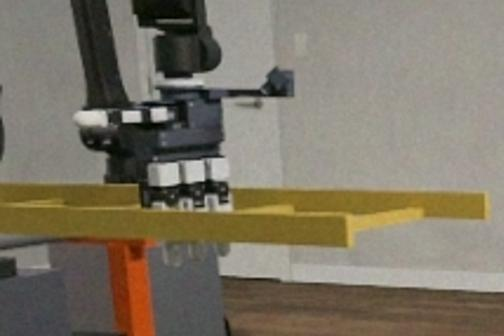

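Call:
move:
  arm3: {"joints": {"hand_index_dip": -0.464, "hand_middle_dip": -0.464, "hand_ring_dip": -0.464, "hand_index_pip": 0.358, "hand_middle_pip": 0.358, "hand_ring_pip": 0.358, "hand_current_limit": 0.7}}
  cameras: ["arm3_cam_wrist", "cam_low"]

Call:
zoom_image:
  camera: "cam_low"
  region: [0, 170, 150, 270]

Call:
zoom_image:
  camera: "arm3_cam_wrist"
  region: [0, 0, 504, 400]

Scene clock: 397.40 s.
Joint torques (N m): arm1=[0.56 3.08 9.22 1.89 0.08 -0.1] | arm2=[0.5 -13.16 15.01 -0.12 -0.26 -0.12] | arm3=[-0.03 -17.32 7.09 0.98 -0.02 0.07] | arm4=[-0.79 -1.79 8.09 2.29 0.21 -0.09]
Heat: arm1: hottest joint3_rad 29 °C; arm2: hottest joint3_rad 42 °C; arm3: hottest joint3_rad 34 °C; arm4: hottest joint3_rad 35 °C.
move: arm3 done
Joint velocities: within noise
arm1, arm4: as last shown
arm2.joint_positions: joint1_rad=+0.071 joint2_rad=+1.681 joint3_rad=+1.676 joint4_rad=-1.615 joint5_rad=+0.002 joint6_rad=-1.535 hand_index_mcp=+0.755 hand_index_abd=+0.000 hand_index_pip=+0.577 hand_index_dip=+0.696 hand_middle_mcp=+0.755 hand_middle_abd=+0.000 hand_middle_pip=+0.577 hand_middle_dip=+0.696 hand_ring_mcp=+0.755 hand_ring_abd=+0.000 hand_ring_pip=+0.577 hand_ring_dip=+0.696 hand_thumb_cmc=+0.717 hand_thumb_axl=+0.677 hand_thumb_mcp=+0.224 hand_thumb_ipl=+0.168 hand_current_limit=+0.400 hand_speed=-0.600
arm2.joint_status: not commanded
arm2.hand_state: goal,goal,goal,goal,goal,goal,goal,goal,goal,goal,goal,goal,goal,goal,goal,goal
arm2.index_mcp_current_ma: 6
arm2.index_abd_current_ma: 0
arm2.index_pip_current_ma: 3
arm2.index_dip_current_ma: 0
arm2.middle_mcp_current_ma: 6
arm2.middle_abd_current_ma: 0
arm2.middle_pip_current_ma: 3
arm2.middle_dip_current_ma: 0
arm2.ring_mcp_current_ma: 5
arm2.ring_abd_current_ma: 0
arm2.ring_pip_current_ma: 3
arm2.ring_dip_current_ma: 0
arm2.thumb_cmc_current_ma: 12
arm2.thumb_axl_current_ma: -4
arm2.thumb_mcp_current_ma: -12
arm2.thumb_ipl_current_ma: -2
arm2.hand_goal_index_mcp: 0.754
arm2.hand_goal_index_abd: 0.000
arm2.hand_goal_index_pip: 0.576
arm2.hand_goal_index_dip: 0.696
arm2.hand_goal_middle_mcp: 0.754
arm2.hand_goal_middle_abd: 0.000
arm2.hand_goal_middle_pip: 0.576
arm2.hand_goal_middle_dip: 0.696
arm2.hand_goal_ring_mcp: 0.754
arm2.hand_goal_ring_abd: 0.000
arm2.hand_goal_ring_pip: 0.576
arm2.hand_goal_ring_dip: 0.696
arm2.hand_goal_thumb_cmc: 0.714
arm2.hand_goal_thumb_axl: 0.678
arm2.hand_goal_thumb_mcp: 0.226
arm2.hand_goal_thumb_ipl: 0.168
arm2.hand: x=-0.2090 y=-0.0082 z=+1.0297 quat_wxyz=(-0.016, +0.717, +0.697, +0.013) (m; scene frame)
arm2.hand_target: x=-0.2000 y=-0.0188 z=+1.0500 quat_wxyz=(+0.001, +0.707, +0.707, +0.000) (m; scene frame)
arm2.hand_status: not commanded
arm3.joint_positions: joint1_rad=+0.291 joint2_rad=+2.070 joint3_rad=+1.656 joint4_rad=-1.138 joint5_rad=-0.005 joint6_rad=+2.016 hand_index_mcp=+0.755 hand_index_abd=+0.000 hand_index_pip=+0.361 hand_index_dip=-0.460 hand_middle_mcp=+0.755 hand_middle_abd=+0.000 hand_middle_pip=+0.362 hand_middle_dip=-0.460 hand_ring_mcp=+0.756 hand_ring_abd=-0.002 hand_ring_pip=+0.366 hand_ring_dip=-0.456 hand_thumb_cmc=+0.716 hand_thumb_axl=+0.677 hand_thumb_mcp=+0.223 hand_thumb_ipl=+0.168 hand_current_limit=+0.700 hand_speed=-0.600
arm3.joint_status: all done
arm3.hand_state: goal,goal,goal,goal,goal,goal,goal,goal,goal,goal,goal,goal,goal,goal,goal,goal
arm3.index_mcp_current_ma: 0
arm3.index_abd_current_ma: 0
arm3.index_pip_current_ma: 0
arm3.index_dip_current_ma: 0
arm3.middle_mcp_current_ma: 0
arm3.middle_abd_current_ma: 0
arm3.middle_pip_current_ma: 0
arm3.middle_dip_current_ma: 1
arm3.ring_mcp_current_ma: 0
arm3.ring_abd_current_ma: 0
arm3.ring_pip_current_ma: 2
arm3.ring_dip_current_ma: 2
arm3.thumb_cmc_current_ma: 0
arm3.thumb_axl_current_ma: 0
arm3.thumb_mcp_current_ma: 0
arm3.thumb_ipl_current_ma: 0
arm3.hand_goal_index_mcp: 0.754
arm3.hand_goal_index_abd: 0.000
arm3.hand_goal_index_pip: 0.358
arm3.hand_goal_index_dip: -0.464
arm3.hand_goal_middle_mcp: 0.754
arm3.hand_goal_middle_abd: 0.000
arm3.hand_goal_middle_pip: 0.358
arm3.hand_goal_middle_dip: -0.464
arm3.hand_goal_ring_mcp: 0.754
arm3.hand_goal_ring_abd: 0.000
arm3.hand_goal_ring_pip: 0.358
arm3.hand_goal_ring_dip: -0.464
arm3.hand_goal_thumb_cmc: 0.714
arm3.hand_goal_thumb_axl: 0.678
arm3.hand_goal_thumb_mcp: 0.226
arm3.hand_goal_thumb_ipl: 0.168
arm3.hand: x=+0.4410 y=-0.0093 z=+0.8514 quat_wxyz=(-0.012, +0.708, +0.706, +0.005) (m; scene frame)
arm3.hand_target: x=+0.4365 y=-0.0147 z=+0.8326 quat_wxyz=(+0.000, +0.707, +0.707, +0.000) (m; scene frame)
arm3.hand_status: not commanded
pictures: arm3_cam_wrist, cam_low
camera_calibration:
arm3_cam_wrist: T_world_to_cam=[[0.659618, -0.750082, -0.0477571, -0.223847], [-0.503228, -0.487945, 0.713212, -0.434136], [-0.558271, -0.446415, -0.699319, 0.963104], [0, 0, 0, 1]] pos_world=[0.466857, 0.0502055, 0.972458]

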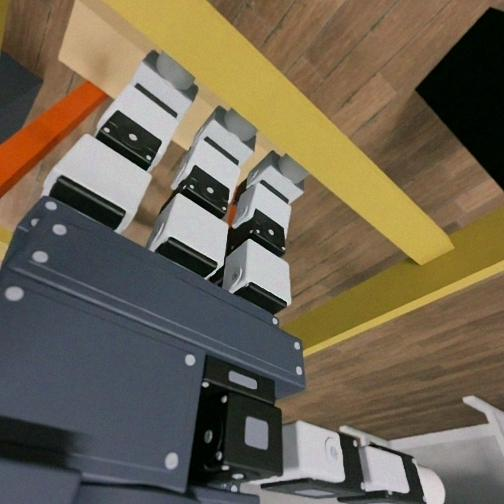

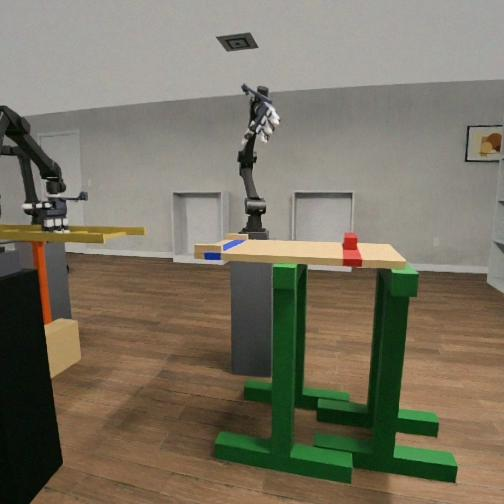

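Scaled by 3.360 from the camera's 504x504 image, which has a finer 720x720 frame.

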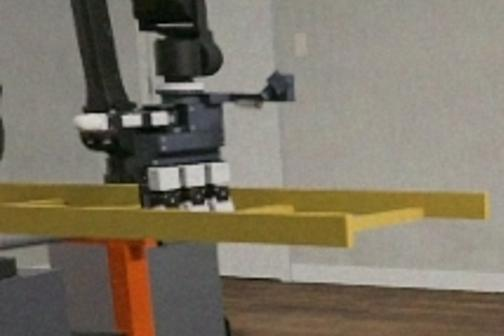

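Scaled by 1.000.

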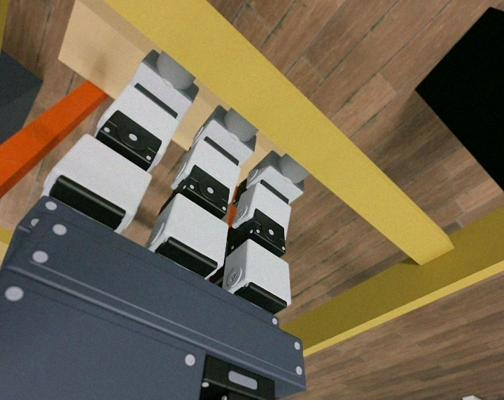

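Call:
move:
  arm3: {"target": [0.461, -0.014, 0.832, 0, 0.7071, 0.7071, 0], "speed": 0.1}
  cameras: ["arm3_cam_wrist", "cam_high"]

Call:
zoom_image:
  camera: "arm3_cam_wrist"
  region: [0, 0, 504, 400]

Scene clock: 405.13 s.
Joint torques (N m): arm1=[0.5 3.02 9.22 1.89 0.07 -0.1] | arm2=[0.44 -13.22 14.99 -0.13 -0.26 -0.12] | arm3=[-1.67 -18.84 6.68 1.05 -0.01 -0.09] | arm4=[-1.03 -2.37 8.21 2 0.14 -0.08]
Heat: arm1: hottest joint3_rad 29 °C; arm2: hottest joint3_rad 42 °C; arm3: hottest joint3_rad 33 °C; arm4: hottest joint3_rad 35 °C.
move: arm3 done
Joint velocities: within noise
arm1, arm2, arm4: as last shown
arm3.joint_positions: joint1_rad=+0.273 joint2_rad=+2.070 joint3_rad=+1.618 joint4_rad=-1.123 joint5_rad=-0.005 joint6_rad=+1.997 hand_index_mcp=+0.755 hand_index_abd=+0.000 hand_index_pip=+0.361 hand_index_dip=-0.460 hand_middle_mcp=+0.755 hand_middle_abd=+0.000 hand_middle_pip=+0.362 hand_middle_dip=-0.460 hand_ring_mcp=+0.756 hand_ring_abd=-0.002 hand_ring_pip=+0.362 hand_ring_dip=-0.461 hand_thumb_cmc=+0.716 hand_thumb_axl=+0.677 hand_thumb_mcp=+0.223 hand_thumb_ipl=+0.168 hand_current_limit=+0.700 hand_speed=-0.600
arm3.joint_status: not commanded
arm3.hand_state: goal,goal,goal,goal,goal,goal,goal,goal,goal,goal,goal,goal,goal,goal,goal,goal
arm3.index_mcp_current_ma: 0
arm3.index_abd_current_ma: 0
arm3.index_pip_current_ma: 0
arm3.index_dip_current_ma: 0
arm3.middle_mcp_current_ma: 0
arm3.middle_abd_current_ma: 0
arm3.middle_pip_current_ma: 0
arm3.middle_dip_current_ma: 1
arm3.ring_mcp_current_ma: 0
arm3.ring_abd_current_ma: 0
arm3.ring_pip_current_ma: 1
arm3.ring_dip_current_ma: 0
arm3.thumb_cmc_current_ma: 0
arm3.thumb_axl_current_ma: 0
arm3.thumb_mcp_current_ma: 0
arm3.thumb_ipl_current_ma: 0
arm3.hand_goal_index_mcp: 0.754
arm3.hand_goal_index_abd: 0.000
arm3.hand_goal_index_pip: 0.358
arm3.hand_goal_index_dip: -0.464
arm3.hand_goal_middle_mcp: 0.754
arm3.hand_goal_middle_abd: 0.000
arm3.hand_goal_middle_pip: 0.358
arm3.hand_goal_middle_dip: -0.464
arm3.hand_goal_ring_mcp: 0.754
arm3.hand_goal_ring_abd: 0.000
arm3.hand_goal_ring_pip: 0.358
arm3.hand_goal_ring_dip: -0.464
arm3.hand_goal_thumb_cmc: 0.714
arm3.hand_goal_thumb_axl: 0.678
arm3.hand_goal_thumb_mcp: 0.226
arm3.hand_goal_thumb_ipl: 0.168
arm3.hand: x=+0.4562 y=-0.0147 z=+0.8397 quat_wxyz=(-0.002, +0.708, +0.707, +0.001) (m; scene frame)
arm3.hand_target: x=+0.4609 y=-0.0141 z=+0.8321 quat_wxyz=(+0.000, +0.707, +0.707, +0.000) (m; scene frame)
arm3.hand_status: done (0.009 m and 0.3 deg from the pose sent, 0.028 m and 1.5 deg at the start)
pictures: arm3_cam_wrist, cam_high
camera_calibration:
arm3_cam_wrist: T_world_to_cam=[[0.660465, -0.750386, -0.0266083, -0.256643], [-0.50966, -0.474046, 0.718002, -0.421686], [-0.551392, -0.460654, -0.695532, 0.954453], [0, 0, 0, 1]] pos_world=[0.480865, 0.0471929, 0.959796]

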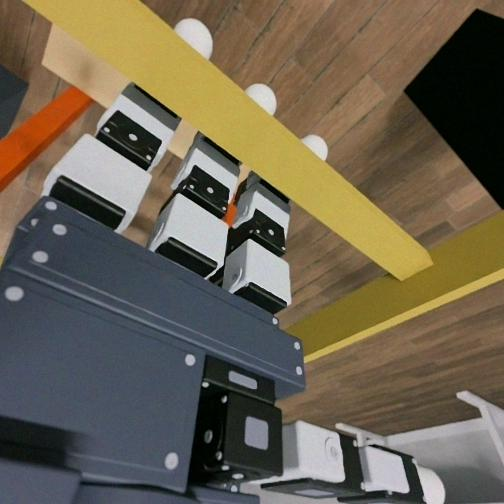

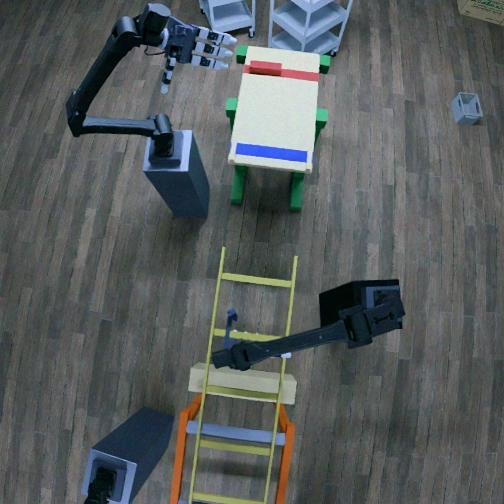

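Scaled by 1.000.

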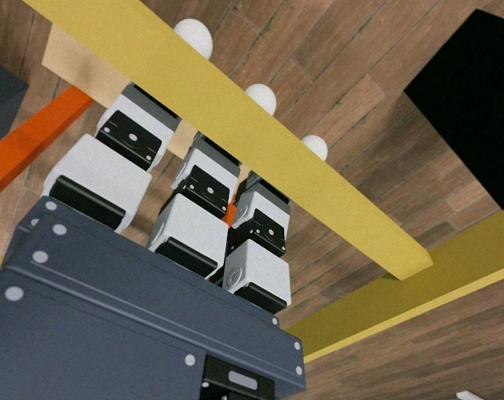

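Call:
move:
  arm3: {"joints": {"hand_index_dip": -0.62, "hand_middle_dip": -0.62, "hand_ring_dip": -0.62}, "target": [0.461, -0.018, 0.856, 0, 0.7071, 0.7071, 0], "speed": 0.05}
  cameras: ["arm3_cam_wrist", "cam_low"]

Call:
zoom_image:
  camera: "cam_low"
  region: [0, 170, 150, 270]

Scene clock: 413.93 s.
Joint torques (N m): arm1=[0.56 3.08 9.24 1.88 0.08 -0.1] | arm2=[0.38 -13.27 15.01 -0.1 -0.26 -0.12] | arm3=[-1.67 -20.89 7.35 -0.08 0 -0.07] | arm4=[-0.73 -1.14 8.27 2.09 0.19 -0.11]
Heat: arm1: hottest joint3_rad 29 °C; arm2: hottest joint3_rad 42 °C; arm3: hottest joint2_rad 34 °C; arm4: hottest joint3_rad 35 °C.
move: arm3 off_target
Joint velocities: within noise
arm1, arm2, arm4: as last shown
arm3.joint_positions: joint1_rad=+0.273 joint2_rad=+2.062 joint3_rad=+1.618 joint4_rad=-1.143 joint5_rad=-0.005 joint6_rad=+1.997 hand_index_mcp=+0.755 hand_index_abd=+0.000 hand_index_pip=+0.361 hand_index_dip=-0.617 hand_middle_mcp=+0.755 hand_middle_abd=+0.000 hand_middle_pip=+0.362 hand_middle_dip=-0.616 hand_ring_mcp=+0.756 hand_ring_abd=-0.002 hand_ring_pip=+0.362 hand_ring_dip=-0.617 hand_thumb_cmc=+0.716 hand_thumb_axl=+0.677 hand_thumb_mcp=+0.223 hand_thumb_ipl=+0.168 hand_current_limit=+0.700 hand_speed=-0.600
arm3.joint_status: all done
arm3.hand_state: goal,goal,goal,goal,goal,goal,goal,goal,goal,goal,goal,goal,goal,goal,goal,goal
arm3.index_mcp_current_ma: 0
arm3.index_abd_current_ma: 0
arm3.index_pip_current_ma: 0
arm3.index_dip_current_ma: 0
arm3.middle_mcp_current_ma: 0
arm3.middle_abd_current_ma: 0
arm3.middle_pip_current_ma: 0
arm3.middle_dip_current_ma: 0
arm3.ring_mcp_current_ma: 0
arm3.ring_abd_current_ma: 0
arm3.ring_pip_current_ma: 1
arm3.ring_dip_current_ma: 0
arm3.thumb_cmc_current_ma: 0
arm3.thumb_axl_current_ma: 0
arm3.thumb_mcp_current_ma: 0
arm3.thumb_ipl_current_ma: 0
arm3.hand_goal_index_mcp: 0.754
arm3.hand_goal_index_abd: 0.000
arm3.hand_goal_index_pip: 0.358
arm3.hand_goal_index_dip: -0.620
arm3.hand_goal_middle_mcp: 0.754
arm3.hand_goal_middle_abd: 0.000
arm3.hand_goal_middle_pip: 0.358
arm3.hand_goal_middle_dip: -0.620
arm3.hand_goal_ring_mcp: 0.754
arm3.hand_goal_ring_abd: 0.000
arm3.hand_goal_ring_pip: 0.358
arm3.hand_goal_ring_dip: -0.620
arm3.hand_goal_thumb_cmc: 0.714
arm3.hand_goal_thumb_axl: 0.678
arm3.hand_goal_thumb_mcp: 0.226
arm3.hand_goal_thumb_ipl: 0.168
arm3.hand: x=+0.4579 y=-0.0185 z=+0.8448 quat_wxyz=(+0.004, +0.708, +0.707, -0.001) (m; scene frame)
arm3.hand_target: x=+0.4609 y=-0.0180 z=+0.8560 quat_wxyz=(+0.000, +0.707, +0.707, +0.000) (m; scene frame)
arm3.hand_status: off_target (0.012 m and 0.5 deg from the pose sent, 0.017 m and 0.3 deg at the start)
pictures: arm3_cam_wrist, cam_low
camera_calibration:
arm3_cam_wrist: T_world_to_cam=[[0.660486, -0.750691, -0.0148544, -0.270388], [-0.513342, -0.465918, 0.720694, -0.426697], [-0.54794, -0.468383, -0.693094, 0.953429], [0, 0, 0, 1]] pos_world=[0.481967, 0.0447863, 0.964317]

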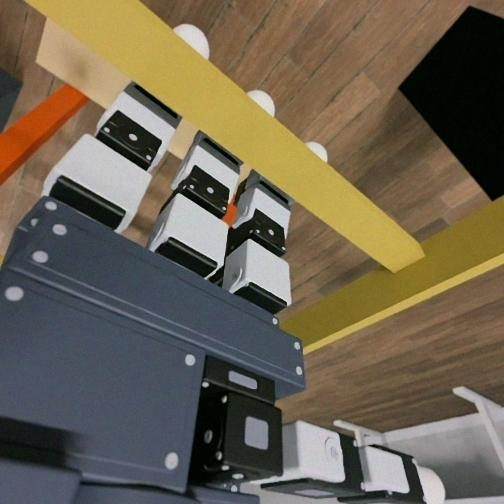

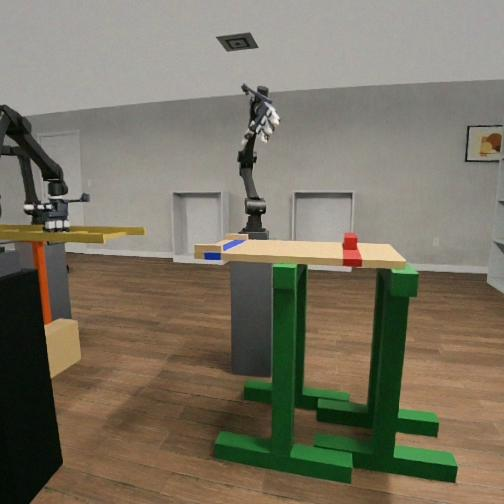

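Scaled by 3.360 from the camera's 504x504 image, which has a finer 720x720 frame.

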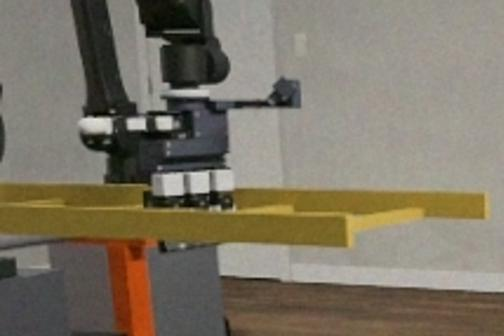

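Call:
move:
  arm3: {"target": [0.464, -0.018, 0.878, 0, 0.7071, 0.7071, 0], "speed": 0.05}
  cameras: ["arm3_cam_wrist", "cam_low"]

Call:
zoom_image:
  camera: "cam_low"
  region: [0, 170, 150, 270]

Scene clock: 419.30 s.
Joint torques (N m): arm1=[0.62 3.02 9.22 1.88 0.08 -0.1] | arm2=[0.5 -13.22 15.02 -0.1 -0.26 -0.12] | arm3=[-2.08 -22.53 8.65 -1.18 0.01 -0.01] | arm4=[-1.55 -1.38 8.16 2.52 0.15 -0.07]
Heat: arm1: hottest joint3_rad 29 °C; arm2: hottest joint3_rad 42 °C; arm3: hottest joint2_rad 33 °C; arm4: hottest joint3_rad 35 °C.
move: arm3 off_target
Joint velocities: within noise
arm1, arm2, arm4: as last shown
arm3.joint_positions: joint1_rad=+0.272 joint2_rad=+2.059 joint3_rad=+1.618 joint4_rad=-1.162 joint5_rad=-0.005 joint6_rad=+1.984 hand_index_mcp=+0.768 hand_index_abd=-0.005 hand_index_pip=+0.371 hand_index_dip=-0.612 hand_middle_mcp=+0.762 hand_middle_abd=-0.003 hand_middle_pip=+0.366 hand_middle_dip=-0.614 hand_ring_mcp=+0.756 hand_ring_abd=-0.002 hand_ring_pip=+0.362 hand_ring_dip=-0.617 hand_thumb_cmc=+0.716 hand_thumb_axl=+0.677 hand_thumb_mcp=+0.223 hand_thumb_ipl=+0.168 hand_current_limit=+0.700 hand_speed=-0.600
arm3.joint_status: not commanded
arm3.hand_state: goal,goal,goal,goal,goal,goal,goal,goal,goal,goal,goal,goal,goal,goal,goal,goal
arm3.index_mcp_current_ma: 6
arm3.index_abd_current_ma: -1
arm3.index_pip_current_ma: 4
arm3.index_dip_current_ma: 2
arm3.middle_mcp_current_ma: 2
arm3.middle_abd_current_ma: 0
arm3.middle_pip_current_ma: 2
arm3.middle_dip_current_ma: 1
arm3.ring_mcp_current_ma: 0
arm3.ring_abd_current_ma: 0
arm3.ring_pip_current_ma: 1
arm3.ring_dip_current_ma: 0
arm3.thumb_cmc_current_ma: 0
arm3.thumb_axl_current_ma: 0
arm3.thumb_mcp_current_ma: 0
arm3.thumb_ipl_current_ma: 0
arm3.hand_goal_index_mcp: 0.754
arm3.hand_goal_index_abd: 0.000
arm3.hand_goal_index_pip: 0.358
arm3.hand_goal_index_dip: -0.620
arm3.hand_goal_middle_mcp: 0.754
arm3.hand_goal_middle_abd: 0.000
arm3.hand_goal_middle_pip: 0.358
arm3.hand_goal_middle_dip: -0.620
arm3.hand_goal_ring_mcp: 0.754
arm3.hand_goal_ring_abd: 0.000
arm3.hand_goal_ring_pip: 0.358
arm3.hand_goal_ring_dip: -0.620
arm3.hand_goal_thumb_cmc: 0.714
arm3.hand_goal_thumb_axl: 0.678
arm3.hand_goal_thumb_mcp: 0.226
arm3.hand_goal_thumb_ipl: 0.168
arm3.hand: x=+0.4602 y=-0.0213 z=+0.8475 quat_wxyz=(+0.011, +0.703, +0.711, -0.004) (m; scene frame)
arm3.hand_target: x=+0.4642 y=-0.0183 z=+0.8772 quat_wxyz=(+0.000, +0.707, +0.707, +0.000) (m; scene frame)
arm3.hand_status: off_target (0.031 m and 1.5 deg from the pose sent, 0.034 m and 0.5 deg at the start)
pictures: arm3_cam_wrist, cam_low
camera_calibration:
arm3_cam_wrist: T_world_to_cam=[[0.669572, -0.742747, 0.000339167, -0.290864], [-0.512341, -0.461534, 0.724219, -0.432173], [-0.537755, -0.48509, -0.68957, 0.947198], [0, 0, 0, 1]] pos_world=[0.482695, 0.0439753, 0.966245]

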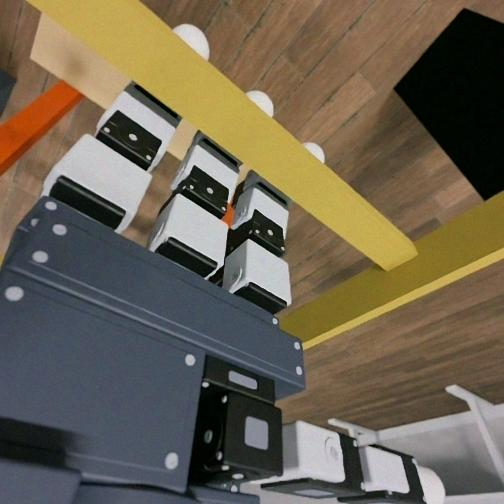

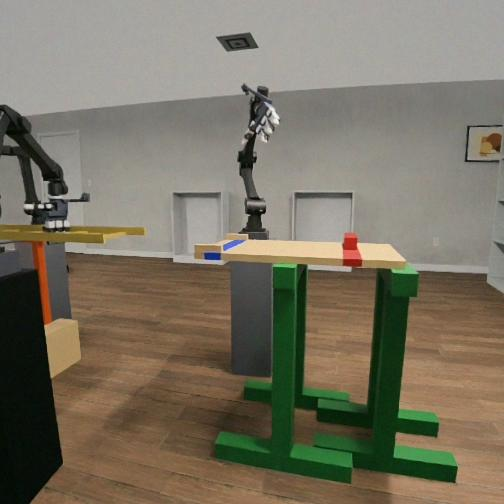

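Scaled by 3.360 from the camera's 504x504 image, which has a finer 720x720 frame.

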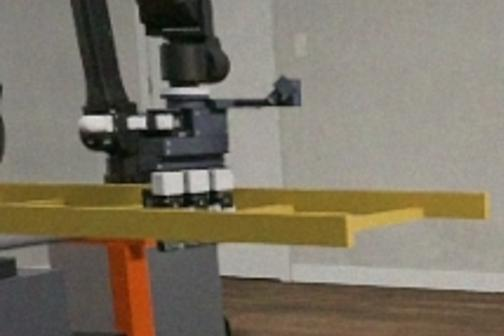

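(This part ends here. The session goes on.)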